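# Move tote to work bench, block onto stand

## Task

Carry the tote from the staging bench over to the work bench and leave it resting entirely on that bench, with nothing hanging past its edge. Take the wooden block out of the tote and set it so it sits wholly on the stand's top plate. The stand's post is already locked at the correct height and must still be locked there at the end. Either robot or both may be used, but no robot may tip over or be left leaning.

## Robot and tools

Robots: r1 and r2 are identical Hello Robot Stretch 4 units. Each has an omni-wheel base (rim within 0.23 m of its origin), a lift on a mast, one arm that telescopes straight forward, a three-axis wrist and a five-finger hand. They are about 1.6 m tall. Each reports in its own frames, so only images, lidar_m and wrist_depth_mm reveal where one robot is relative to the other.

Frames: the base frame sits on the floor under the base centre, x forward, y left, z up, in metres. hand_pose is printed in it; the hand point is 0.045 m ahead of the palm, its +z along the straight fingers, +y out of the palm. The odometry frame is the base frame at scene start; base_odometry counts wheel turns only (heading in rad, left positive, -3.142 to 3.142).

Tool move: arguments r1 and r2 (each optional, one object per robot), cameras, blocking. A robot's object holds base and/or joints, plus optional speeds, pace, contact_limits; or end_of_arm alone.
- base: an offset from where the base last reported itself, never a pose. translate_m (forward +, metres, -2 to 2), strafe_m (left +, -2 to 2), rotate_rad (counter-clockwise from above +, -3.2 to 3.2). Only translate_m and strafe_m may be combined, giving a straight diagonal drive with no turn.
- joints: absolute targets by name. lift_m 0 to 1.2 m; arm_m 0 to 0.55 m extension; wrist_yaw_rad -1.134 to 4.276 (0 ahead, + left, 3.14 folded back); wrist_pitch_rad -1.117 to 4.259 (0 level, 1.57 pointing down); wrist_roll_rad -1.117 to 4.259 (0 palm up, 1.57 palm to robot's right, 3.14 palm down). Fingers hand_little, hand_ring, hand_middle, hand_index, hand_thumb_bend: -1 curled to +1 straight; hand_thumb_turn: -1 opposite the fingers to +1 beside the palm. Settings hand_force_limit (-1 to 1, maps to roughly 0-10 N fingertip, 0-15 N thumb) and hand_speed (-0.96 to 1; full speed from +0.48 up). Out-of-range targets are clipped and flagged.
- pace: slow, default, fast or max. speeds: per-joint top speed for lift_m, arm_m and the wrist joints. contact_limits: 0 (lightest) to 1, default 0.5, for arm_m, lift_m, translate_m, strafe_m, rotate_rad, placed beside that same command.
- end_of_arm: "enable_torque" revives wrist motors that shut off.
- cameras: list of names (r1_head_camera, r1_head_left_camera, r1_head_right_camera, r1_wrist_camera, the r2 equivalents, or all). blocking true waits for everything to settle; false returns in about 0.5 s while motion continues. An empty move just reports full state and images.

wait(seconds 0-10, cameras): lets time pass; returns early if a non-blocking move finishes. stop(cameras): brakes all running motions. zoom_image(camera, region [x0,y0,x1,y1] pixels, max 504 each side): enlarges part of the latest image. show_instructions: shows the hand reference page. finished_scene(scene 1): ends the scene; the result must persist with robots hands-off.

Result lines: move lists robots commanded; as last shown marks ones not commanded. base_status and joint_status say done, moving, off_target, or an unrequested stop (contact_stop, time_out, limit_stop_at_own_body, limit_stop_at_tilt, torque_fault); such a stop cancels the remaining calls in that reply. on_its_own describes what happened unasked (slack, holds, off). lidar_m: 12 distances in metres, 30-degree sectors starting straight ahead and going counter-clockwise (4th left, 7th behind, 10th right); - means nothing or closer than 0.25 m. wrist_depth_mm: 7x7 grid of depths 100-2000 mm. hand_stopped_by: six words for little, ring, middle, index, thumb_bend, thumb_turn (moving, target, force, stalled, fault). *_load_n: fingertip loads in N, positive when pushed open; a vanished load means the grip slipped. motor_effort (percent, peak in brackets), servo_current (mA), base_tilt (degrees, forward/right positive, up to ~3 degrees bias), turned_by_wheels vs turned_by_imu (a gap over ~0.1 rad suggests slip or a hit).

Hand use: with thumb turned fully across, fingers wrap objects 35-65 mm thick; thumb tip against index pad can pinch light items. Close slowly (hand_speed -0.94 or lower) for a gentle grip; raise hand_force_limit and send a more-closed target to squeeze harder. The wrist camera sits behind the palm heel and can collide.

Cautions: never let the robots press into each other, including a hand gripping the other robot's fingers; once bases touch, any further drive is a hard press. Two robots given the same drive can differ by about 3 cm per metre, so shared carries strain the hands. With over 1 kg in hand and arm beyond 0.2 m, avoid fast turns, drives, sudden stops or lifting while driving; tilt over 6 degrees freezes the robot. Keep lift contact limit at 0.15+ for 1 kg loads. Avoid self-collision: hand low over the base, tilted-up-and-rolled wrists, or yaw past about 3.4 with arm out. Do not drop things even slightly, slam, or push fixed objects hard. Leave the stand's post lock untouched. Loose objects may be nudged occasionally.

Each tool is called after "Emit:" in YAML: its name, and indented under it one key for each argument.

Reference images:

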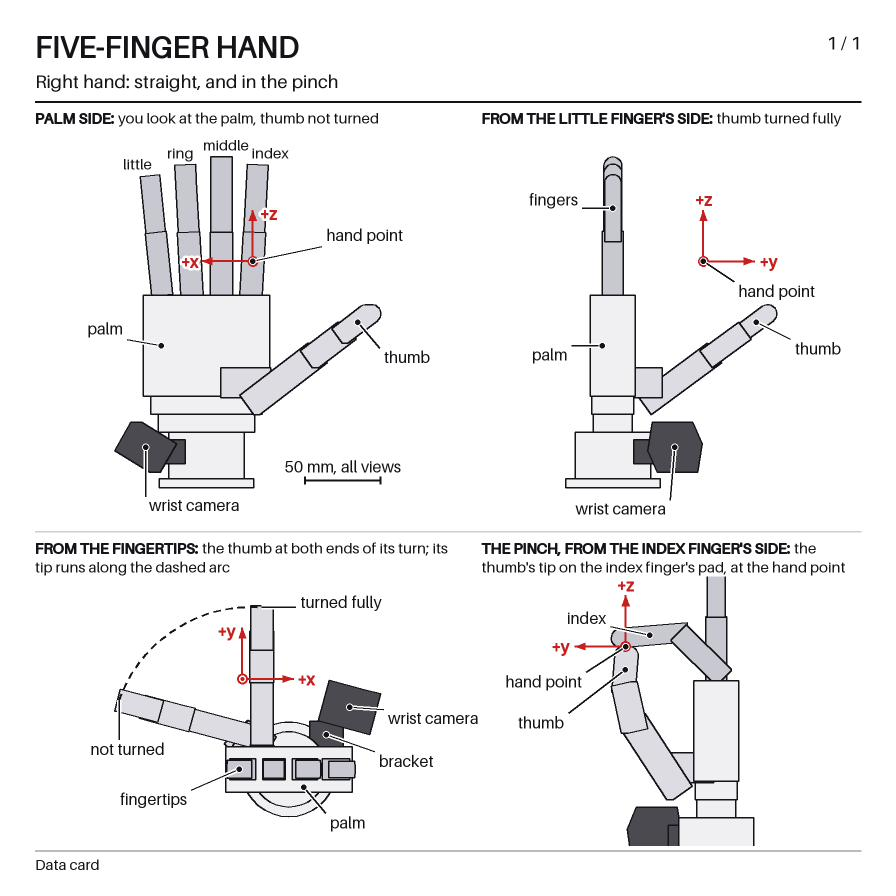

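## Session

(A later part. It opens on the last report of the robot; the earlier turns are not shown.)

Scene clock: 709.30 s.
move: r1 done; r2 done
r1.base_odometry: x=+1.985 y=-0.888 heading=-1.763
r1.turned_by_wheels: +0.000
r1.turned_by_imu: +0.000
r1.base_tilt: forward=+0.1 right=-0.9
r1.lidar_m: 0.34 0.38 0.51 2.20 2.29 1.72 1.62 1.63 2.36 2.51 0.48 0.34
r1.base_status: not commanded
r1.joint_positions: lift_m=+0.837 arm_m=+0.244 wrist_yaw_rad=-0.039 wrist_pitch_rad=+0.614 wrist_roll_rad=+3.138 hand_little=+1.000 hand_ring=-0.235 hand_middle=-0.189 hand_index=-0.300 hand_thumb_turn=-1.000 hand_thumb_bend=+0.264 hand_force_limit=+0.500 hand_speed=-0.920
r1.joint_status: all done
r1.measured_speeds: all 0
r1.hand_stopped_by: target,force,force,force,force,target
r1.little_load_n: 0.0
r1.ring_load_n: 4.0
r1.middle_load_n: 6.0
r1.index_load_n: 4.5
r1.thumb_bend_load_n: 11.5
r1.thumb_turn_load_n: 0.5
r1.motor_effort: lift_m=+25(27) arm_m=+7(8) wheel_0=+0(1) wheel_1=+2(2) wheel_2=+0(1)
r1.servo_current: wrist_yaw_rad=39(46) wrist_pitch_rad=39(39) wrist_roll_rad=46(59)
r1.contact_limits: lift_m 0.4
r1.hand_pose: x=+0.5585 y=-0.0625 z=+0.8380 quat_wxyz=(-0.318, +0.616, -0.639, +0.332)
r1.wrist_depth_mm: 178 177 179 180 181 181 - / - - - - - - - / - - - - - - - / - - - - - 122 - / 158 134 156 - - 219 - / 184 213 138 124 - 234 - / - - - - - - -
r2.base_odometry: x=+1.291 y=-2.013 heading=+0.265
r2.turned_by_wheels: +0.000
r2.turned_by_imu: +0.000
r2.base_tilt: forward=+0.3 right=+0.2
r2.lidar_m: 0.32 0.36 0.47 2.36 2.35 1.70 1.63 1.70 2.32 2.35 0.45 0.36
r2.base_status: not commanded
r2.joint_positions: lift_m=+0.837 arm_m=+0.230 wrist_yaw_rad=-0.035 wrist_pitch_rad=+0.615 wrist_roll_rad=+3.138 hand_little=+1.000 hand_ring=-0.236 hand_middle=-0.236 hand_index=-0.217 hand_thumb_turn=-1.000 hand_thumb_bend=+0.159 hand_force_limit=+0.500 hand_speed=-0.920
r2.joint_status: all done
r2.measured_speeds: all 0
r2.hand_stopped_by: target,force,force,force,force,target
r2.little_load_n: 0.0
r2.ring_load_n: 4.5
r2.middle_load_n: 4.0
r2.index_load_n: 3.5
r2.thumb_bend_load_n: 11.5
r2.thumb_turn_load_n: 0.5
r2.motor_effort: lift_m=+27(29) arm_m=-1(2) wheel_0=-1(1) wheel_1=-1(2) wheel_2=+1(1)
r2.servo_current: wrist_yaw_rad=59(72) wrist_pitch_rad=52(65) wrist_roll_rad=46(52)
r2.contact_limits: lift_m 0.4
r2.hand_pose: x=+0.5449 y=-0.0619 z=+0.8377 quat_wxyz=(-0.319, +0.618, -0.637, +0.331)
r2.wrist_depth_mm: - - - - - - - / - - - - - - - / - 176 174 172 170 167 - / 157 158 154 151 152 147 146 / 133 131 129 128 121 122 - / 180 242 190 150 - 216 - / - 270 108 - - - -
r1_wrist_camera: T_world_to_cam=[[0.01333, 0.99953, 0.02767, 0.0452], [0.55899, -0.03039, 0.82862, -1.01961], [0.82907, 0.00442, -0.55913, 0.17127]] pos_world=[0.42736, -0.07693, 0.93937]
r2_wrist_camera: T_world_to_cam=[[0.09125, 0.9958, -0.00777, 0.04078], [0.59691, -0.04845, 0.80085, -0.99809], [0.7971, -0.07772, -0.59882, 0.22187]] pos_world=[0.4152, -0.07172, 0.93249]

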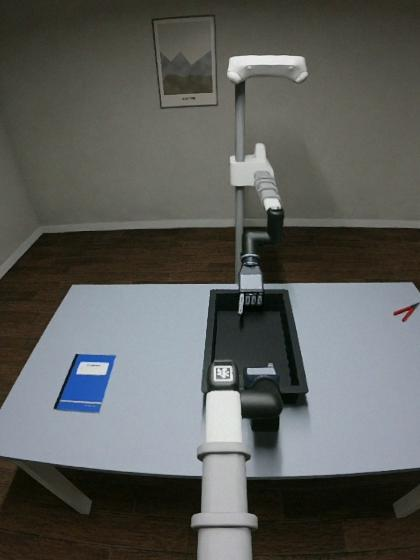

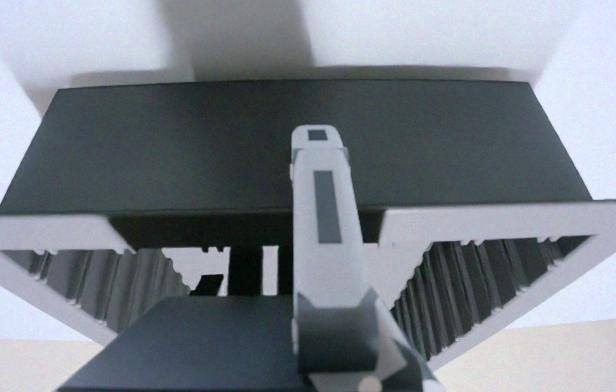

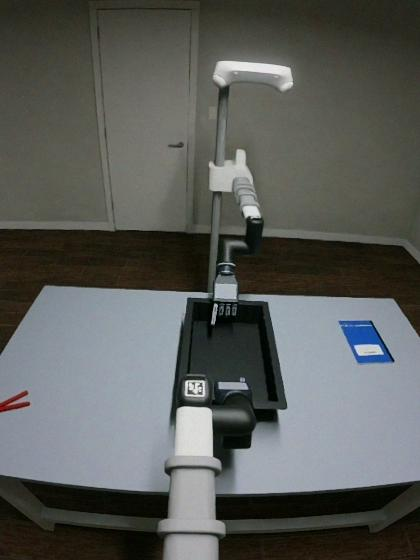

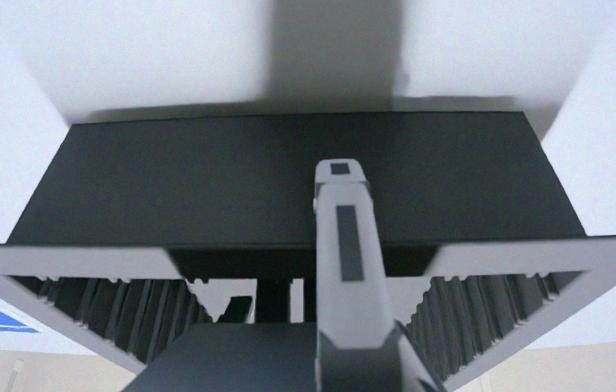

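Emit:
move:
  r1: {"joints": {"lift_m": 0.90}, "speeds": {"lift_m": 0.05}, "contact_limits": {"lift_m": 0.4}}
  r2: {"joints": {"lift_m": 0.90}, "speeds": {"lift_m": 0.05}, "contact_limits": {"lift_m": 0.4}}

Emit:
move:
  r1: {"base": {"strafe_m": -0.15}, "pace": "slow"}
  r2: {"base": {"strafe_m": 0.15}, "pace": "slow"}
  cameras: ["r1_head_camera", "r1_wrist_camera", "r2_head_camera", "r2_wrist_camera"]

Scene clock: 725.67 s.
move: r1 done; r2 done
r1.base_odometry: x=+1.985 y=-0.888 heading=-1.763
r1.turned_by_wheels: +0.000
r1.turned_by_imu: +0.001
r1.base_tilt: forward=+0.0 right=-0.9
r1.lidar_m: 0.34 0.38 0.50 2.20 2.29 1.71 1.61 1.64 2.39 2.51 0.46 0.35
r1.base_status: not commanded
r1.joint_positions: lift_m=+0.900 arm_m=+0.244 wrist_yaw_rad=-0.039 wrist_pitch_rad=+0.614 wrist_roll_rad=+3.138 hand_little=+1.000 hand_ring=-0.235 hand_middle=-0.189 hand_index=-0.300 hand_thumb_turn=-1.000 hand_thumb_bend=+0.264 hand_force_limit=+0.500 hand_speed=-0.920
r1.joint_status: all done
r1.measured_speeds: all 0
r1.hand_stopped_by: target,force,force,force,force,target
r1.little_load_n: 0.0
r1.ring_load_n: 4.0
r1.middle_load_n: 6.5
r1.index_load_n: 5.0
r1.thumb_bend_load_n: 11.5
r1.thumb_turn_load_n: 0.5
r1.motor_effort: lift_m=+25(27) arm_m=+7(8) wheel_0=+0(1) wheel_1=+2(2) wheel_2=+0(1)
r1.servo_current: wrist_yaw_rad=33(46) wrist_pitch_rad=39(46) wrist_roll_rad=52(59)
r1.contact_limits: lift_m 0.4
r1.hand_pose: x=+0.5585 y=-0.0625 z=+0.9010 quat_wxyz=(-0.318, +0.616, -0.639, +0.332)
r1.wrist_depth_mm: - - - - - - - / - - - - - - - / - - - - - - - / - - - - - 122 - / 158 134 156 - - 219 - / 199 213 138 124 - 235 - / - - - - - - -
r2.base_odometry: x=+1.291 y=-2.013 heading=+0.265
r2.turned_by_wheels: +0.000
r2.turned_by_imu: +0.001
r2.base_tilt: forward=+0.3 right=+0.2
r2.lidar_m: 0.32 0.34 0.49 2.34 2.33 1.70 1.63 1.70 2.34 2.35 0.48 0.35
r2.base_status: not commanded
r2.joint_positions: lift_m=+0.900 arm_m=+0.230 wrist_yaw_rad=-0.035 wrist_pitch_rad=+0.615 wrist_roll_rad=+3.138 hand_little=+1.000 hand_ring=-0.236 hand_middle=-0.236 hand_index=-0.217 hand_thumb_turn=-1.000 hand_thumb_bend=+0.159 hand_force_limit=+0.500 hand_speed=-0.920
r2.joint_status: all done
r2.measured_speeds: all 0
r2.hand_stopped_by: target,force,force,force,force,target
r2.little_load_n: 0.0
r2.ring_load_n: 4.5
r2.middle_load_n: 4.0
r2.index_load_n: 3.5
r2.thumb_bend_load_n: 11.0
r2.thumb_turn_load_n: 0.5
r2.motor_effort: lift_m=+27(30) arm_m=-1(2) wheel_0=-1(2) wheel_1=-1(2) wheel_2=+1(1)
r2.servo_current: wrist_yaw_rad=65(65) wrist_pitch_rad=46(65) wrist_roll_rad=33(59)
r2.contact_limits: lift_m 0.4
r2.hand_pose: x=+0.5449 y=-0.0619 z=+0.9007 quat_wxyz=(-0.319, +0.618, -0.637, +0.331)
r2.wrist_depth_mm: - - - - - - - / - - - - - - - / - 176 175 172 171 167 - / 157 159 154 151 153 147 146 / 134 132 129 128 121 122 - / 179 242 190 150 - 216 - / - 273 109 - - - -
pictures: none

Scene clock: 728.33 s.
move: r1 done; r2 done
r1.base_odometry: x=+1.838 y=-0.859 heading=-1.763
r1.turned_by_wheels: +0.000
r1.turned_by_imu: +0.001
r1.base_tilt: forward=-0.1 right=-0.9
r1.lidar_m: 0.33 0.38 0.50 2.34 2.30 1.70 1.59 1.67 2.37 2.36 0.47 0.34
r1.base_status: done
r1.joint_positions: lift_m=+0.900 arm_m=+0.244 wrist_yaw_rad=-0.039 wrist_pitch_rad=+0.614 wrist_roll_rad=+3.138 hand_little=+1.000 hand_ring=-0.235 hand_middle=-0.189 hand_index=-0.300 hand_thumb_turn=-1.000 hand_thumb_bend=+0.264 hand_force_limit=+0.500 hand_speed=-0.920
r1.joint_status: not commanded
r1.measured_speeds: all 0
r1.hand_stopped_by: target,force,force,force,force,target
r1.little_load_n: 0.0
r1.ring_load_n: 3.5
r1.middle_load_n: 5.5
r1.index_load_n: 4.0
r1.thumb_bend_load_n: 12.0
r1.thumb_turn_load_n: 0.5
r1.motor_effort: lift_m=+25(25) arm_m=+7(8) wheel_0=+3(10) wheel_1=+1(10) wheel_2=+0(2)
r1.servo_current: wrist_yaw_rad=33(46) wrist_pitch_rad=33(46) wrist_roll_rad=52(59)
r1.contact_limits: lift_m 0.4
r1.hand_pose: x=+0.5585 y=-0.0625 z=+0.9010 quat_wxyz=(-0.318, +0.616, -0.639, +0.332)
r1.wrist_depth_mm: - - - - - - - / - - - - - - - / - - - - - - - / - - - - - 122 - / 157 134 155 - - 219 - / 199 213 138 124 - 235 - / - - - - - - -
r2.base_odometry: x=+1.252 y=-1.869 heading=+0.265
r2.turned_by_wheels: +0.000
r2.turned_by_imu: +0.001
r2.base_tilt: forward=+0.3 right=+0.2
r2.lidar_m: 0.33 0.36 0.49 2.20 2.32 1.70 1.64 1.71 2.35 2.49 0.49 0.34
r2.base_status: done
r2.joint_positions: lift_m=+0.900 arm_m=+0.230 wrist_yaw_rad=-0.035 wrist_pitch_rad=+0.615 wrist_roll_rad=+3.138 hand_little=+1.000 hand_ring=-0.236 hand_middle=-0.236 hand_index=-0.217 hand_thumb_turn=-1.000 hand_thumb_bend=+0.159 hand_force_limit=+0.500 hand_speed=-0.920
r2.joint_status: not commanded
r2.measured_speeds: all 0
r2.hand_stopped_by: target,force,force,force,force,target
r2.little_load_n: 0.0
r2.ring_load_n: 4.5
r2.middle_load_n: 4.0
r2.index_load_n: 3.5
r2.thumb_bend_load_n: 11.5
r2.thumb_turn_load_n: 0.5
r2.motor_effort: lift_m=+27(27) arm_m=-1(2) wheel_0=-1(9) wheel_1=+1(6) wheel_2=+1(4)
r2.servo_current: wrist_yaw_rad=39(72) wrist_pitch_rad=52(72) wrist_roll_rad=33(52)
r2.contact_limits: lift_m 0.4
r2.hand_pose: x=+0.5449 y=-0.0619 z=+0.9007 quat_wxyz=(-0.319, +0.618, -0.637, +0.331)
r2.wrist_depth_mm: - - - - - - - / - - - - - - - / - 177 175 172 170 167 - / 158 159 154 152 151 146 146 / 134 132 129 128 121 121 - / 179 241 189 150 - 216 - / - 271 108 - - - -
r1_wrist_camera: T_world_to_cam=[[0.01333, 0.99953, 0.02767, 0.04346], [0.55899, -0.03039, 0.82862, -1.07181], [0.82907, 0.00442, -0.55913, 0.20649]] pos_world=[0.42736, -0.07693, 1.00237]
r2_wrist_camera: T_world_to_cam=[[0.09125, 0.9958, -0.00777, 0.04127], [0.59691, -0.04845, 0.80085, -1.04855], [0.7971, -0.07772, -0.59882, 0.25959]] pos_world=[0.4152, -0.07172, 0.99549]

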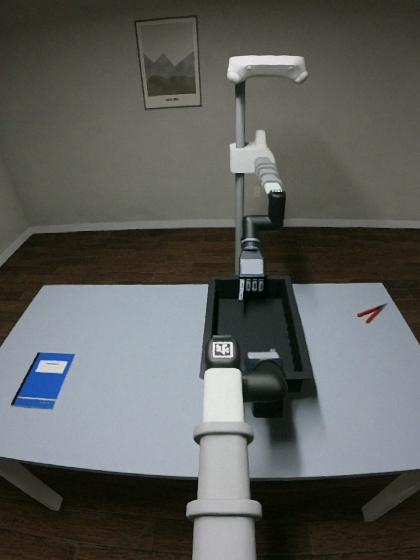

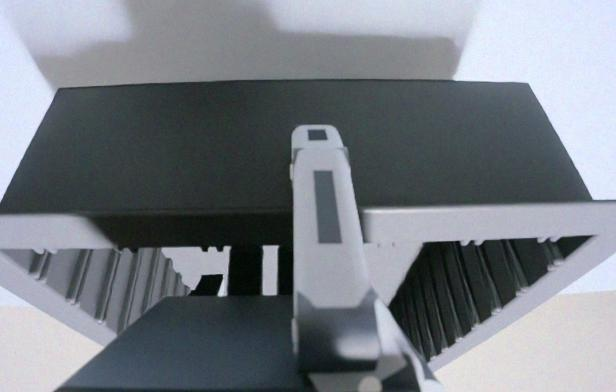

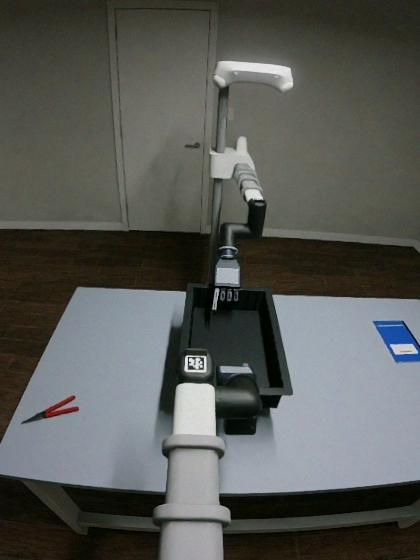

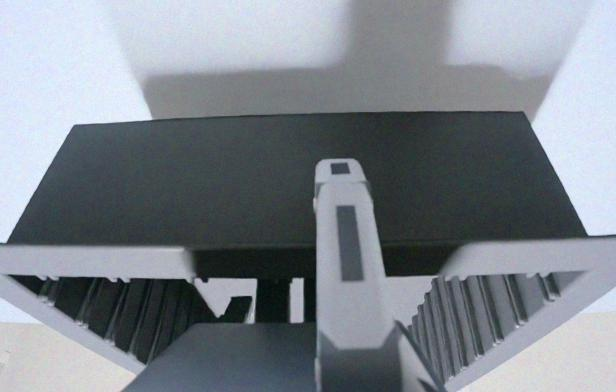

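Emit:
move:
  r1: {"base": {"strafe_m": -0.3, "translate_m": -0.003}, "pace": "slow"}
  r2: {"base": {"strafe_m": 0.3, "translate_m": 0.003}, "pace": "slow"}
  cameras: ["r1_head_camera", "r1_wrist_camera", "r2_wrist_camera"]

Scene clock: 735.07 s.
move: r1 done; r2 done
r1.base_odometry: x=+1.544 y=-0.799 heading=-1.763
r1.turned_by_wheels: +0.000
r1.turned_by_imu: +0.002
r1.base_tilt: forward=+0.0 right=-0.9
r1.lidar_m: 0.32 0.36 0.49 2.67 2.28 1.72 1.61 1.68 2.37 2.05 0.49 0.34
r1.base_status: done
r1.joint_positions: lift_m=+0.900 arm_m=+0.244 wrist_yaw_rad=-0.039 wrist_pitch_rad=+0.616 wrist_roll_rad=+3.138 hand_little=+1.000 hand_ring=-0.235 hand_middle=-0.189 hand_index=-0.300 hand_thumb_turn=-1.000 hand_thumb_bend=+0.265 hand_force_limit=+0.500 hand_speed=-0.920
r1.joint_status: not commanded
r1.measured_speeds: all 0
r1.hand_stopped_by: target,force,force,force,force,target
r1.little_load_n: 0.0
r1.ring_load_n: 4.5
r1.middle_load_n: 3.5
r1.index_load_n: 0.5
r1.thumb_bend_load_n: 15.0
r1.thumb_turn_load_n: 0.5
r1.motor_effort: lift_m=+25(25) arm_m=+7(8) wheel_0=+5(12) wheel_1=+0(8) wheel_2=+1(3)
r1.servo_current: wrist_yaw_rad=33(46) wrist_pitch_rad=39(46) wrist_roll_rad=52(65)
r1.contact_limits: lift_m 0.4
r1.hand_pose: x=+0.5582 y=-0.0625 z=+0.9008 quat_wxyz=(-0.318, +0.617, -0.639, +0.332)
r1.wrist_depth_mm: - - - - - - - / - - - - - - - / - - - - - - - / - - - - - 120 - / 164 134 155 - - 230 - / 196 214 138 124 - 236 - / - - - - - - -
r2.base_odometry: x=+1.176 y=-1.578 heading=+0.265
r2.turned_by_wheels: +0.000
r2.turned_by_imu: +0.000
r2.base_tilt: forward=+0.3 right=+0.2
r2.lidar_m: 0.33 0.35 1.94 1.90 2.32 1.70 1.63 1.70 2.34 1.32 0.48 0.32
r2.base_status: done
r2.joint_positions: lift_m=+0.900 arm_m=+0.230 wrist_yaw_rad=-0.035 wrist_pitch_rad=+0.616 wrist_roll_rad=+3.138 hand_little=+1.000 hand_ring=-0.236 hand_middle=-0.236 hand_index=-0.217 hand_thumb_turn=-1.000 hand_thumb_bend=+0.160 hand_force_limit=+0.500 hand_speed=-0.920
r2.joint_status: not commanded
r2.measured_speeds: all 0
r2.hand_stopped_by: target,force,force,force,force,target
r2.little_load_n: 0.0
r2.ring_load_n: 5.0
r2.middle_load_n: 3.5
r2.index_load_n: 2.0
r2.thumb_bend_load_n: 12.0
r2.thumb_turn_load_n: 0.5
r2.motor_effort: lift_m=+27(27) arm_m=-1(2) wheel_0=-1(9) wheel_1=+2(7) wheel_2=-3(5)
r2.servo_current: wrist_yaw_rad=59(65) wrist_pitch_rad=52(72) wrist_roll_rad=33(59)
r2.contact_limits: lift_m 0.4
r2.hand_pose: x=+0.5447 y=-0.0619 z=+0.9005 quat_wxyz=(-0.318, +0.618, -0.638, +0.331)
r2.wrist_depth_mm: - - - - - - - / - - - - - - - / - 179 176 172 171 164 - / 162 158 156 151 150 145 143 / 135 133 130 122 121 121 - / 180 236 167 150 - 223 - / - 265 108 - - - -
r1_wrist_camera: T_world_to_cam=[[0.01336, 0.99952, 0.02778, 0.04334], [0.5606, -0.03049, 0.82753, -1.07128], [0.82798, 0.00452, -0.56074, 0.2086]] pos_world=[0.42726, -0.07693, 1.00228]
r2_wrist_camera: T_world_to_cam=[[0.09144, 0.99578, -0.00779, 0.04122], [0.59798, -0.04865, 0.80003, -1.04808], [0.79628, -0.07781, -0.5999, 0.26116]] pos_world=[0.415, -0.07172, 0.99549]

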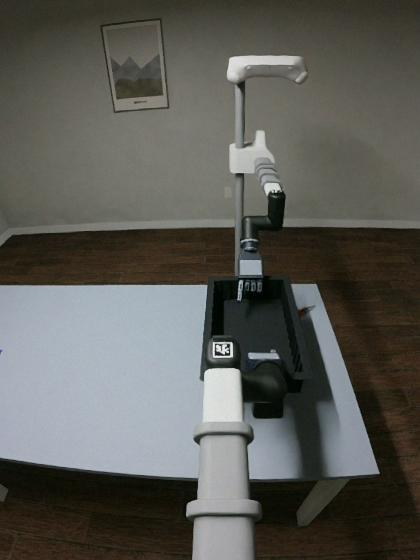

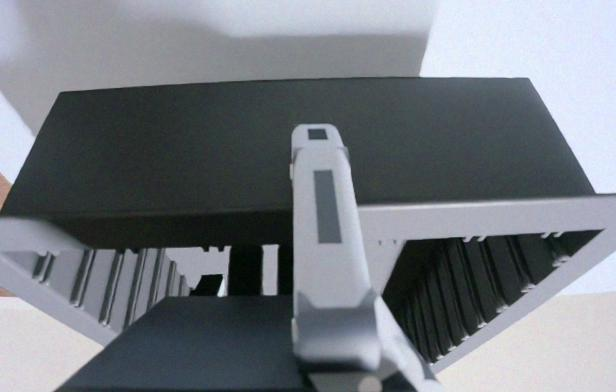

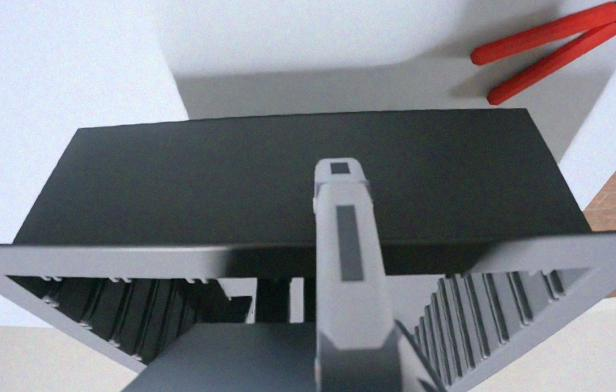

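Emit:
move:
  r1: {"base": {"strafe_m": -0.294, "translate_m": -0.003}, "pace": "slow"}
  r2: {"base": {"strafe_m": 0.3, "translate_m": 0.001}, "pace": "slow"}
  cameras: ["r1_head_camera", "r1_wrist_camera", "r2_wrist_camera"]

Scene clock: 745.53 s.
move: r1 done; r2 done
r1.base_odometry: x=+1.256 y=-0.740 heading=-1.763
r1.turned_by_wheels: +0.000
r1.turned_by_imu: +0.001
r1.base_tilt: forward=-0.1 right=-0.9
r1.lidar_m: 0.31 0.37 0.48 1.44 2.32 1.69 1.62 1.70 2.36 1.77 1.83 0.55
r1.base_status: done
r1.joint_positions: lift_m=+0.900 arm_m=+0.244 wrist_yaw_rad=-0.039 wrist_pitch_rad=+0.617 wrist_roll_rad=+3.138 hand_little=+1.000 hand_ring=-0.235 hand_middle=-0.189 hand_index=-0.300 hand_thumb_turn=-1.000 hand_thumb_bend=+0.265 hand_force_limit=+0.500 hand_speed=-0.920
r1.joint_status: not commanded
r1.measured_speeds: all 0
r1.hand_stopped_by: target,force,force,force,force,target
r1.little_load_n: 0.0
r1.ring_load_n: 4.5
r1.middle_load_n: 2.5
r1.index_load_n: 0.0
r1.thumb_bend_load_n: 16.0
r1.thumb_turn_load_n: 0.5
r1.motor_effort: lift_m=+25(25) arm_m=+7(8) wheel_0=+2(13) wheel_1=-2(9) wheel_2=+0(2)
r1.servo_current: wrist_yaw_rad=39(46) wrist_pitch_rad=46(52) wrist_roll_rad=52(65)
r1.contact_limits: lift_m 0.4
r1.hand_pose: x=+0.5580 y=-0.0625 z=+0.9006 quat_wxyz=(-0.317, +0.617, -0.639, +0.331)
r1.wrist_depth_mm: 1042 1060 1078 - - - - / 1160 1160 1160 - - - - / - - - - - - - / - - 117 - - 120 - / 164 134 156 - - 223 - / 195 213 138 124 - 236 - / - - - - - - -
r2.base_odometry: x=+1.098 y=-1.289 heading=+0.265
r2.turned_by_wheels: +0.000
r2.turned_by_imu: +0.000
r2.base_tilt: forward=+0.2 right=+0.1
r2.lidar_m: 0.36 3.23 1.64 1.60 2.32 1.69 1.63 1.70 2.33 1.31 0.49 0.35
r2.base_status: done
r2.joint_positions: lift_m=+0.900 arm_m=+0.230 wrist_yaw_rad=-0.035 wrist_pitch_rad=+0.618 wrist_roll_rad=+3.138 hand_little=+1.000 hand_ring=-0.236 hand_middle=-0.236 hand_index=-0.218 hand_thumb_turn=-1.000 hand_thumb_bend=+0.160 hand_force_limit=+0.500 hand_speed=-0.920
r2.joint_status: not commanded
r2.measured_speeds: all 0
r2.hand_stopped_by: target,force,force,force,force,target
r2.little_load_n: 0.0
r2.ring_load_n: 4.0
r2.middle_load_n: 3.0
r2.index_load_n: 1.0
r2.thumb_bend_load_n: 13.0
r2.thumb_turn_load_n: 1.0
r2.motor_effort: lift_m=+27(27) arm_m=-1(2) wheel_0=+1(8) wheel_1=+3(7) wheel_2=-2(6)
r2.servo_current: wrist_yaw_rad=20(72) wrist_pitch_rad=59(72) wrist_roll_rad=39(52)
r2.contact_limits: lift_m 0.4
r2.hand_pose: x=+0.5444 y=-0.0619 z=+0.9003 quat_wxyz=(-0.318, +0.618, -0.638, +0.331)
r2.wrist_depth_mm: - 223 - 1025 1025 1025 1008 / - - - 1118 1160 1160 1138 / - 178 175 172 171 165 1255 / 160 160 155 151 150 145 143 / 129 126 124 123 116 121 - / 181 232 174 150 - 222 - / - 265 109 - - - -
r1_wrist_camera: T_world_to_cam=[[0.01345, 0.99952, 0.02785, 0.04323], [0.56167, -0.03059, 0.82679, -1.07096], [0.82725, 0.00452, -0.56182, 0.21007]] pos_world=[0.42717, -0.07693, 1.00228]
r2_wrist_camera: T_world_to_cam=[[0.09171, 0.99575, -0.00789, 0.04122], [0.59916, -0.04885, 0.79914, -1.04755], [0.79536, -0.07801, -0.60109, 0.26273]] pos_world=[0.41491, -0.07172, 0.99539]

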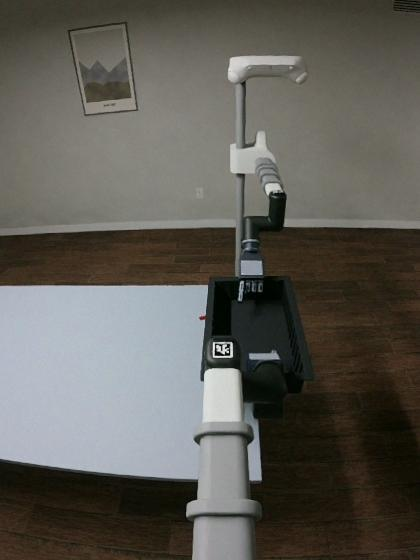

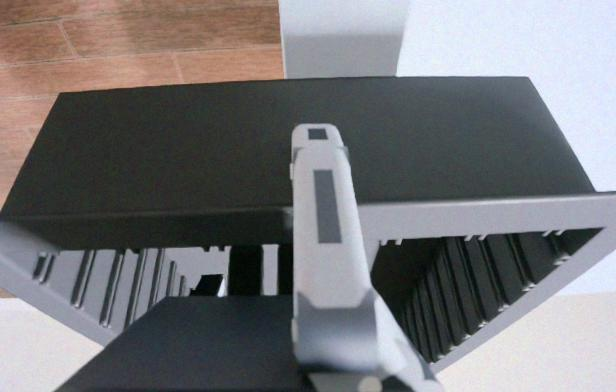

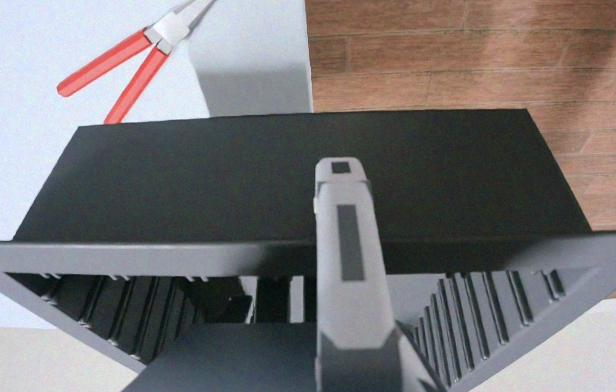

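Emit:
move:
  r1: {"base": {"strafe_m": -0.293, "translate_m": -0.005}, "pace": "slow"}
  r2: {"base": {"strafe_m": 0.3, "translate_m": 0.0}, "pace": "slow"}
  cameras: ["r1_head_camera", "r1_wrist_camera", "r2_wrist_camera"]

Scene clock: 753.47 s.
move: r1 done; r2 done
r1.base_odometry: x=+0.969 y=-0.680 heading=-1.763
r1.turned_by_wheels: +0.000
r1.turned_by_imu: +0.000
r1.base_tilt: forward=+0.1 right=-0.8
r1.lidar_m: 0.53 0.41 0.50 1.43 2.31 1.71 1.59 1.71 2.37 1.49 1.50 0.52
r1.base_status: done
r1.joint_positions: lift_m=+0.900 arm_m=+0.244 wrist_yaw_rad=-0.039 wrist_pitch_rad=+0.617 wrist_roll_rad=+3.138 hand_little=+1.000 hand_ring=-0.235 hand_middle=-0.189 hand_index=-0.300 hand_thumb_turn=-1.000 hand_thumb_bend=+0.265 hand_force_limit=+0.500 hand_speed=-0.920
r1.joint_status: not commanded
r1.measured_speeds: all 0
r1.hand_stopped_by: target,force,force,force,force,target
r1.little_load_n: 0.0
r1.ring_load_n: 4.0
r1.middle_load_n: 3.0
r1.index_load_n: 0.5
r1.thumb_bend_load_n: 15.5
r1.thumb_turn_load_n: 1.0
r1.motor_effort: lift_m=+25(25) arm_m=+7(8) wheel_0=+2(13) wheel_1=-1(9) wheel_2=-1(3)
r1.servo_current: wrist_yaw_rad=39(46) wrist_pitch_rad=46(52) wrist_roll_rad=52(59)
r1.contact_limits: lift_m 0.4
r1.hand_pose: x=+0.5580 y=-0.0625 z=+0.9006 quat_wxyz=(-0.317, +0.617, -0.639, +0.331)
r1.wrist_depth_mm: 1042 1060 1078 1078 1078 1078 1078 / 1160 1160 1182 1182 1138 - - / - - - - - - - / - - 117 - - 120 - / 180 198 156 - - 232 - / 196 213 138 124 - 237 - / - - - - - - -
r2.base_odometry: x=+1.020 y=-0.999 heading=+0.265
r2.turned_by_wheels: +0.000
r2.turned_by_imu: +0.000
r2.base_tilt: forward=+0.3 right=+0.2
r2.lidar_m: 0.51 3.20 1.34 1.38 2.34 1.69 1.63 1.71 2.34 1.33 0.50 0.53
r2.base_status: done
r2.joint_positions: lift_m=+0.900 arm_m=+0.230 wrist_yaw_rad=-0.035 wrist_pitch_rad=+0.618 wrist_roll_rad=+3.138 hand_little=+1.000 hand_ring=-0.236 hand_middle=-0.236 hand_index=-0.218 hand_thumb_turn=-1.000 hand_thumb_bend=+0.160 hand_force_limit=+0.500 hand_speed=-0.920
r2.joint_status: not commanded
r2.measured_speeds: all 0
r2.hand_stopped_by: target,force,force,force,force,target
r2.little_load_n: 0.0
r2.ring_load_n: 3.5
r2.middle_load_n: 3.0
r2.index_load_n: 1.5
r2.thumb_bend_load_n: 12.5
r2.thumb_turn_load_n: 1.5
r2.motor_effort: lift_m=+27(27) arm_m=-2(2) wheel_0=+1(8) wheel_1=+2(8) wheel_2=-3(6)
r2.servo_current: wrist_yaw_rad=26(65) wrist_pitch_rad=39(85) wrist_roll_rad=46(52)
r2.contact_limits: lift_m 0.4
r2.hand_pose: x=+0.5444 y=-0.0620 z=+0.9003 quat_wxyz=(-0.318, +0.618, -0.638, +0.331)
r2.wrist_depth_mm: 1025 1042 1025 1042 1042 1025 1025 / 1160 1160 1118 1182 1160 1138 1160 / 413 179 175 171 169 166 1255 / 158 159 154 151 150 145 143 / 128 126 124 123 121 121 - / 180 238 167 150 - 223 - / - 264 109 - - - -
r1_wrist_camera: T_world_to_cam=[[0.01345, 0.99952, 0.02785, 0.04323], [0.56167, -0.03059, 0.82679, -1.07096], [0.82725, 0.00452, -0.56182, 0.21007]] pos_world=[0.42717, -0.07693, 1.00228]
r2_wrist_camera: T_world_to_cam=[[0.09185, 0.99574, -0.00787, 0.04114], [0.59914, -0.04895, 0.79914, -1.04756], [0.79536, -0.07811, -0.60109, 0.26272]] pos_world=[0.41491, -0.07172, 0.99539]

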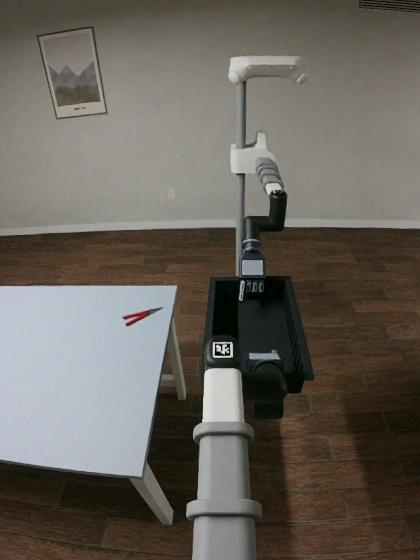

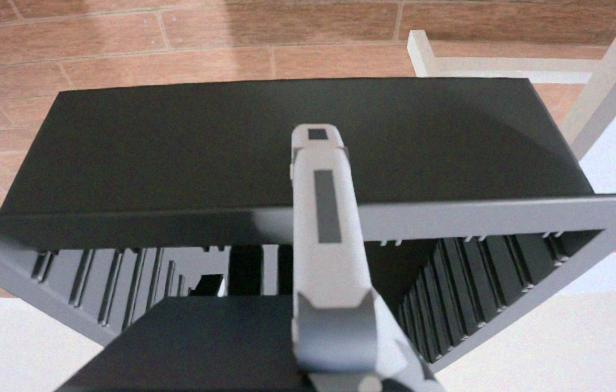

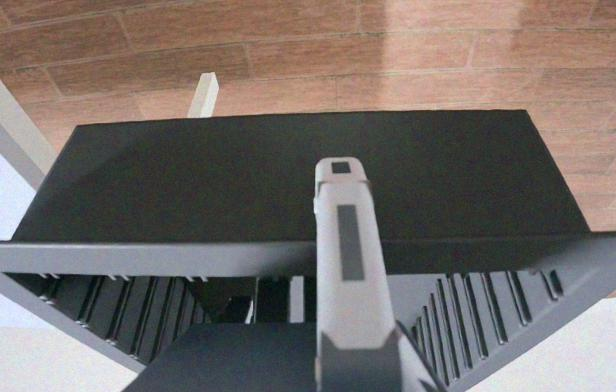

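Emit:
move:
  r1: {"base": {"strafe_m": -0.39, "translate_m": -0.008}, "pace": "slow"}
  r2: {"base": {"strafe_m": 0.4, "translate_m": 0.0}, "pace": "slow"}
  cameras: ["r1_head_camera", "r1_wrist_camera", "r2_wrist_camera"]

Scene clock: 763.93 s.
move: r1 done; r2 done
r1.base_odometry: x=+0.588 y=-0.597 heading=-1.762
r1.turned_by_wheels: +0.000
r1.turned_by_imu: +0.002
r1.base_tilt: forward=+0.0 right=-0.9
r1.lidar_m: 0.54 0.82 0.67 1.44 2.33 1.70 1.63 1.69 2.35 1.26 1.12 0.54
r1.base_status: done
r1.joint_positions: lift_m=+0.900 arm_m=+0.244 wrist_yaw_rad=-0.039 wrist_pitch_rad=+0.617 wrist_roll_rad=+3.138 hand_little=+1.000 hand_ring=-0.235 hand_middle=-0.189 hand_index=-0.300 hand_thumb_turn=-1.000 hand_thumb_bend=+0.265 hand_force_limit=+0.500 hand_speed=-0.920
r1.joint_status: not commanded
r1.measured_speeds: all 0
r1.hand_stopped_by: target,force,force,force,force,target
r1.little_load_n: 0.0
r1.ring_load_n: 2.0
r1.middle_load_n: 3.0
r1.index_load_n: 2.0
r1.thumb_bend_load_n: 14.5
r1.thumb_turn_load_n: 1.5
r1.motor_effort: lift_m=+25(25) arm_m=+7(8) wheel_0=+4(11) wheel_1=+0(8) wheel_2=+2(4)
r1.servo_current: wrist_yaw_rad=39(46) wrist_pitch_rad=46(52) wrist_roll_rad=59(65)
r1.contact_limits: lift_m 0.4
r1.hand_pose: x=+0.5580 y=-0.0625 z=+0.9006 quat_wxyz=(-0.317, +0.617, -0.639, +0.331)
r1.wrist_depth_mm: 1042 1060 1078 1098 1098 1098 1078 / 1138 1160 1160 1182 1205 1205 976 / - - - - - - - / - - 117 - - 124 - / 156 133 156 - - 227 - / 196 212 138 124 - 235 - / - - - - - - -
r2.base_odometry: x=+0.915 y=-0.613 heading=+0.265
r2.turned_by_wheels: +0.000
r2.turned_by_imu: -0.002
r2.base_tilt: forward=+0.3 right=+0.1
r2.lidar_m: 0.52 1.24 0.95 1.38 2.34 1.70 1.62 1.69 2.32 1.33 0.84 0.53
r2.base_status: done
r2.joint_positions: lift_m=+0.900 arm_m=+0.230 wrist_yaw_rad=-0.035 wrist_pitch_rad=+0.618 wrist_roll_rad=+3.138 hand_little=+1.000 hand_ring=-0.236 hand_middle=-0.236 hand_index=-0.218 hand_thumb_turn=-1.000 hand_thumb_bend=+0.160 hand_force_limit=+0.500 hand_speed=-0.920
r2.joint_status: not commanded
r2.measured_speeds: all 0
r2.hand_stopped_by: target,force,force,force,force,target
r2.little_load_n: 0.0
r2.ring_load_n: 3.0
r2.middle_load_n: 3.0
r2.index_load_n: 2.5
r2.thumb_bend_load_n: 12.5
r2.thumb_turn_load_n: 1.5
r2.motor_effort: lift_m=+27(27) arm_m=-1(2) wheel_0=-1(8) wheel_1=+1(7) wheel_2=-2(5)
r2.servo_current: wrist_yaw_rad=33(72) wrist_pitch_rad=72(85) wrist_roll_rad=59(59)
r2.contact_limits: lift_m 0.4
r2.hand_pose: x=+0.5444 y=-0.0620 z=+0.9003 quat_wxyz=(-0.318, +0.618, -0.638, +0.331)
r2.wrist_depth_mm: 1025 1042 1042 1042 1042 1025 1025 / 1138 1160 1182 1182 1160 1160 1118 / 1255 177 174 171 170 167 1255 / 157 158 153 151 152 147 146 / 130 126 124 123 121 121 - / 181 226 190 150 - 216 - / - 260 108 - - - -
r1_wrist_camera: T_world_to_cam=[[0.01345, 0.99952, 0.02785, 0.04323], [0.56167, -0.03059, 0.82679, -1.07096], [0.82725, 0.00452, -0.56182, 0.21007]] pos_world=[0.42717, -0.07693, 1.00228]
r2_wrist_camera: T_world_to_cam=[[0.09185, 0.99574, -0.00787, 0.04114], [0.59914, -0.04895, 0.79914, -1.04756], [0.79536, -0.07811, -0.60109, 0.26272]] pos_world=[0.41491, -0.07172, 0.99539]

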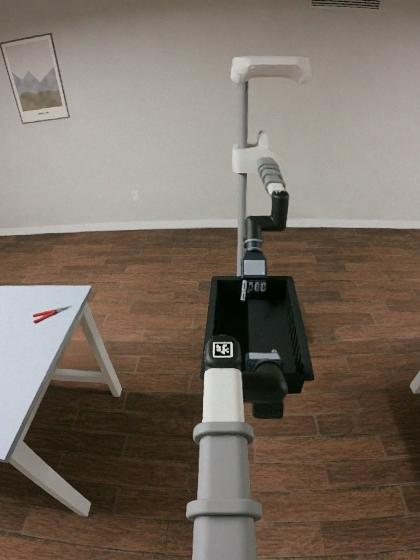

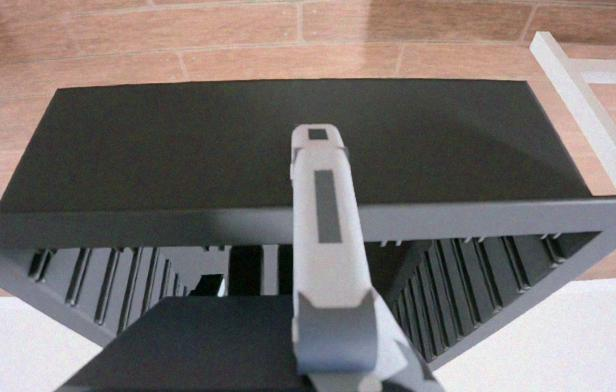

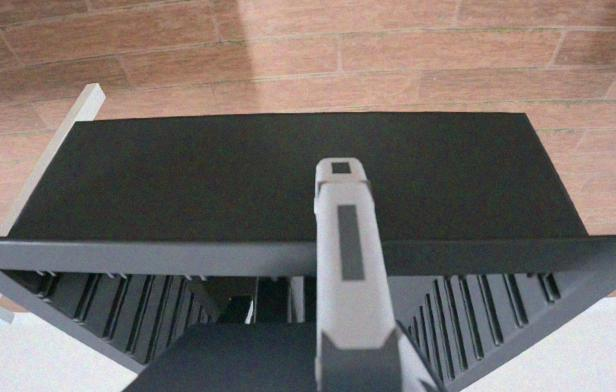

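Emit:
move:
  r1: {"base": {"strafe_m": -0.396, "translate_m": -0.008}, "pace": "slow"}
  r2: {"base": {"strafe_m": 0.4, "translate_m": 0.0}, "pace": "slow"}
  cameras: ["r1_head_camera", "r2_head_camera", "r1_wrist_camera", "r2_wrist_camera"]

Scene clock: 771.90 s.
move: r1 done; r2 done
r1.base_odometry: x=+0.201 y=-0.514 heading=-1.762
r1.turned_by_wheels: +0.000
r1.turned_by_imu: -0.001
r1.base_tilt: forward=-0.1 right=-1.0
r1.lidar_m: 0.52 1.37 1.05 1.42 2.33 1.72 1.64 1.72 2.38 1.27 0.75 0.54
r1.base_status: done
r1.joint_positions: lift_m=+0.900 arm_m=+0.244 wrist_yaw_rad=-0.039 wrist_pitch_rad=+0.617 wrist_roll_rad=+3.138 hand_little=+1.000 hand_ring=-0.235 hand_middle=-0.189 hand_index=-0.300 hand_thumb_turn=-1.000 hand_thumb_bend=+0.265 hand_force_limit=+0.500 hand_speed=-0.920
r1.joint_status: not commanded
r1.measured_speeds: all 0
r1.hand_stopped_by: target,force,force,force,force,target
r1.little_load_n: 0.0
r1.ring_load_n: 1.5
r1.middle_load_n: 3.5
r1.index_load_n: 2.5
r1.thumb_bend_load_n: 14.5
r1.thumb_turn_load_n: 1.0
r1.motor_effort: lift_m=+25(25) arm_m=+7(8) wheel_0=+3(13) wheel_1=-2(10) wheel_2=+1(4)
r1.servo_current: wrist_yaw_rad=39(46) wrist_pitch_rad=46(52) wrist_roll_rad=46(59)
r1.contact_limits: lift_m 0.4
r1.hand_pose: x=+0.5580 y=-0.0625 z=+0.9006 quat_wxyz=(-0.317, +0.617, -0.639, +0.331)
r1.wrist_depth_mm: 1060 1060 1060 1078 1098 1098 1078 / 1118 1160 1182 1182 1182 1182 1205 / - - - - - - - / - - 117 - - 124 - / 182 134 156 - - 229 - / 196 213 138 124 - 234 - / - - - - - - -
r2.base_odometry: x=+0.810 y=-0.227 heading=+0.265
r2.turned_by_wheels: +0.000
r2.turned_by_imu: +0.001
r2.base_tilt: forward=+0.4 right=+0.2
r2.lidar_m: 0.51 0.69 0.62 1.36 2.32 1.71 1.63 1.69 2.33 1.34 1.21 0.53
r2.base_status: done
r2.joint_positions: lift_m=+0.900 arm_m=+0.230 wrist_yaw_rad=-0.035 wrist_pitch_rad=+0.618 wrist_roll_rad=+3.138 hand_little=+1.000 hand_ring=-0.236 hand_middle=-0.236 hand_index=-0.218 hand_thumb_turn=-1.000 hand_thumb_bend=+0.160 hand_force_limit=+0.500 hand_speed=-0.920
r2.joint_status: not commanded
r2.measured_speeds: all 0
r2.hand_stopped_by: target,force,force,force,force,target
r2.little_load_n: 0.0
r2.ring_load_n: 3.0
r2.middle_load_n: 3.0
r2.index_load_n: 3.0
r2.thumb_bend_load_n: 12.0
r2.thumb_turn_load_n: 1.5
r2.motor_effort: lift_m=+27(27) arm_m=-1(2) wheel_0=+0(9) wheel_1=+1(7) wheel_2=-1(5)
r2.servo_current: wrist_yaw_rad=39(78) wrist_pitch_rad=72(78) wrist_roll_rad=46(59)
r2.contact_limits: lift_m 0.4
r2.hand_pose: x=+0.5444 y=-0.0620 z=+0.9003 quat_wxyz=(-0.318, +0.618, -0.638, +0.331)
r2.wrist_depth_mm: 1008 1042 1025 1042 1042 1025 1008 / 1138 1160 1160 1160 1160 1182 1078 / 1255 176 173 172 170 168 - / 156 154 153 151 152 147 147 / 130 126 124 123 121 121 - / 181 245 189 150 - 206 - / - 260 108 - - - -
pictures: r1_head_camera, r1_wrist_camera, r2_head_camera, r2_wrist_camera
r1_wrist_camera: T_world_to_cam=[[0.01345, 0.99952, 0.02785, 0.04323], [0.56167, -0.03059, 0.82679, -1.07096], [0.82725, 0.00452, -0.56182, 0.21007]] pos_world=[0.42717, -0.07693, 1.00228]
r2_wrist_camera: T_world_to_cam=[[0.09185, 0.99574, -0.00787, 0.04114], [0.59914, -0.04895, 0.79914, -1.04756], [0.79536, -0.07811, -0.60109, 0.26272]] pos_world=[0.41491, -0.07172, 0.99539]

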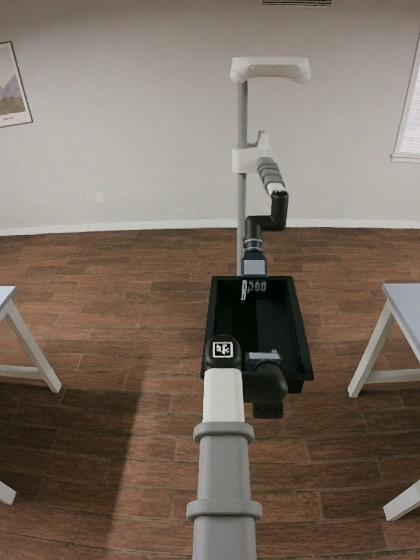

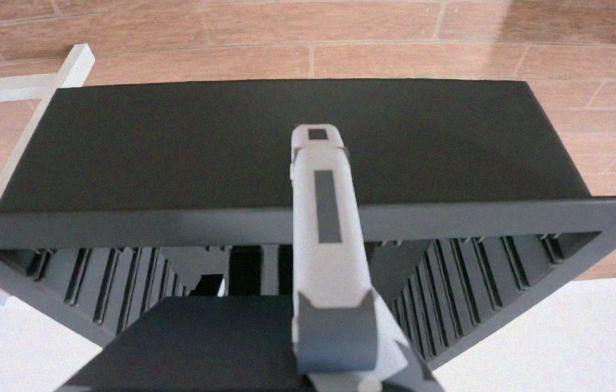

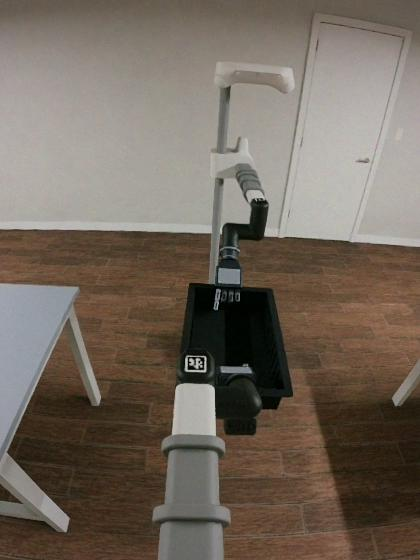

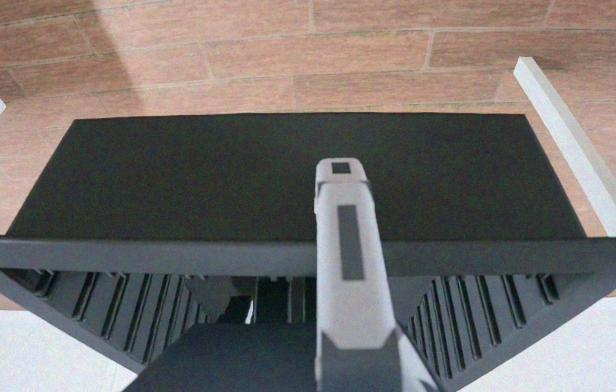

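Emit:
move:
  r1: {"base": {"strafe_m": -0.396, "translate_m": -0.008}, "pace": "slow"}
  r2: {"base": {"strafe_m": 0.4, "translate_m": 0.0}, "pace": "slow"}
  cameras: ["r1_head_camera", "r2_head_camera", "r1_wrist_camera", "r2_wrist_camera"]

Scene clock: 785.97 s.
move: r1 done; r2 done
r1.base_odometry: x=-0.186 y=-0.431 heading=-1.762
r1.turned_by_wheels: +0.000
r1.turned_by_imu: +0.002
r1.base_tilt: forward=-0.1 right=-0.9
r1.lidar_m: 0.54 3.21 1.44 1.43 2.29 1.72 1.64 1.70 2.36 1.25 0.46 0.41
r1.base_status: done
r1.joint_positions: lift_m=+0.900 arm_m=+0.244 wrist_yaw_rad=-0.039 wrist_pitch_rad=+0.617 wrist_roll_rad=+3.138 hand_little=+1.000 hand_ring=-0.235 hand_middle=-0.189 hand_index=-0.300 hand_thumb_turn=-1.000 hand_thumb_bend=+0.265 hand_force_limit=+0.500 hand_speed=-0.920
r1.joint_status: not commanded
r1.measured_speeds: all 0
r1.hand_stopped_by: target,force,force,force,force,target
r1.little_load_n: 0.0
r1.ring_load_n: 2.0
r1.middle_load_n: 3.5
r1.index_load_n: 2.0
r1.thumb_bend_load_n: 14.5
r1.thumb_turn_load_n: 1.5
r1.motor_effort: lift_m=+25(25) arm_m=+7(8) wheel_0=+2(10) wheel_1=-1(12) wheel_2=+2(4)
r1.servo_current: wrist_yaw_rad=39(46) wrist_pitch_rad=39(52) wrist_roll_rad=52(59)
r1.contact_limits: lift_m 0.4
r1.hand_pose: x=+0.5580 y=-0.0625 z=+0.9006 quat_wxyz=(-0.317, +0.617, -0.639, +0.331)
r1.wrist_depth_mm: 1008 1060 1060 1078 1098 1098 1078 / - - 1138 1182 1205 1205 1205 / - - - - - - - / - - 116 - - 124 - / 156 134 156 - - 228 - / 195 212 138 124 - 236 - / - - - - - - -
r2.base_odometry: x=+0.706 y=+0.159 heading=+0.265
r2.turned_by_wheels: +0.000
r2.turned_by_imu: -0.002
r2.base_tilt: forward=+0.4 right=+0.2
r2.lidar_m: 0.45 0.35 0.50 1.33 2.32 1.71 1.63 1.69 2.31 1.59 1.61 0.55
r2.base_status: done
r2.joint_positions: lift_m=+0.900 arm_m=+0.230 wrist_yaw_rad=-0.035 wrist_pitch_rad=+0.618 wrist_roll_rad=+3.138 hand_little=+1.000 hand_ring=-0.236 hand_middle=-0.236 hand_index=-0.218 hand_thumb_turn=-1.000 hand_thumb_bend=+0.160 hand_force_limit=+0.500 hand_speed=-0.920
r2.joint_status: not commanded
r2.measured_speeds: all 0
r2.hand_stopped_by: target,force,force,force,force,target
r2.little_load_n: 0.0
r2.ring_load_n: 3.0
r2.middle_load_n: 3.0
r2.index_load_n: 2.5
r2.thumb_bend_load_n: 12.5
r2.thumb_turn_load_n: 1.5
r2.motor_effort: lift_m=+27(28) arm_m=-1(2) wheel_0=-2(8) wheel_1=+1(7) wheel_2=-1(4)
r2.servo_current: wrist_yaw_rad=78(78) wrist_pitch_rad=46(85) wrist_roll_rad=33(52)
r2.contact_limits: lift_m 0.4
r2.hand_pose: x=+0.5444 y=-0.0620 z=+0.9003 quat_wxyz=(-0.318, +0.618, -0.638, +0.331)
r2.wrist_depth_mm: 1025 1025 1025 1042 1042 1025 991 / 1138 1160 1182 1160 1138 1138 279 / 1308 177 174 171 170 167 285 / 156 157 153 151 152 147 146 / 130 126 124 123 121 121 - / 182 224 173 150 - 207 - / - 259 108 - - - -
pictures: r1_head_camera, r1_wrist_camera, r2_head_camera, r2_wrist_camera
r1_wrist_camera: T_world_to_cam=[[0.01345, 0.99952, 0.02785, 0.04323], [0.56167, -0.03059, 0.82679, -1.07096], [0.82725, 0.00452, -0.56182, 0.21007]] pos_world=[0.42717, -0.07693, 1.00228]
r2_wrist_camera: T_world_to_cam=[[0.09185, 0.99574, -0.00787, 0.04114], [0.59914, -0.04895, 0.79914, -1.04756], [0.79536, -0.07811, -0.60109, 0.26272]] pos_world=[0.41491, -0.07172, 0.99539]

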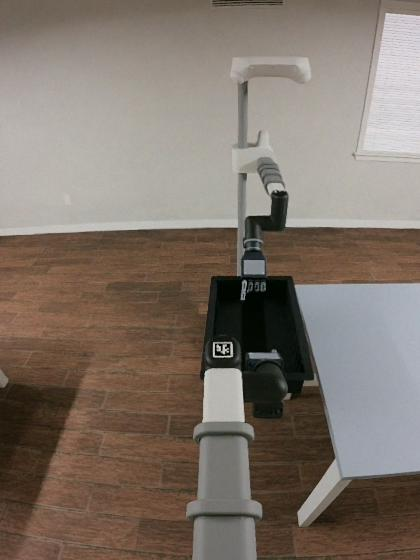

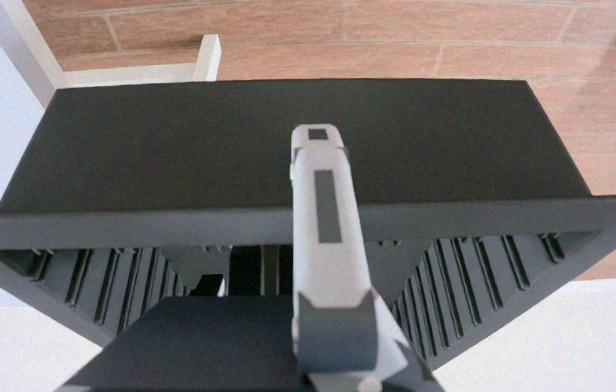

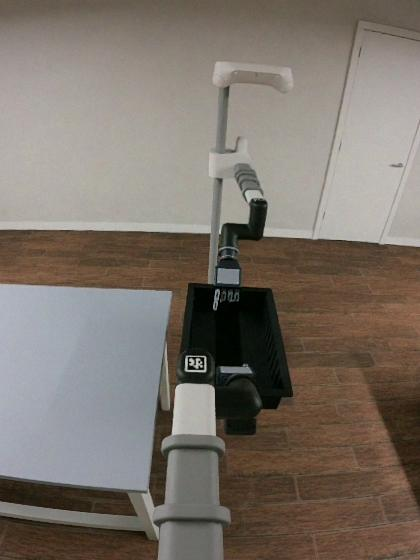

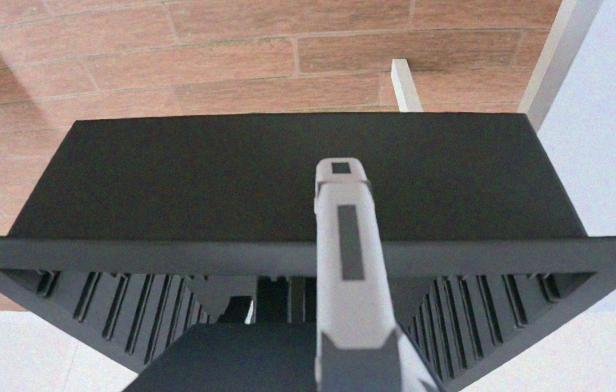

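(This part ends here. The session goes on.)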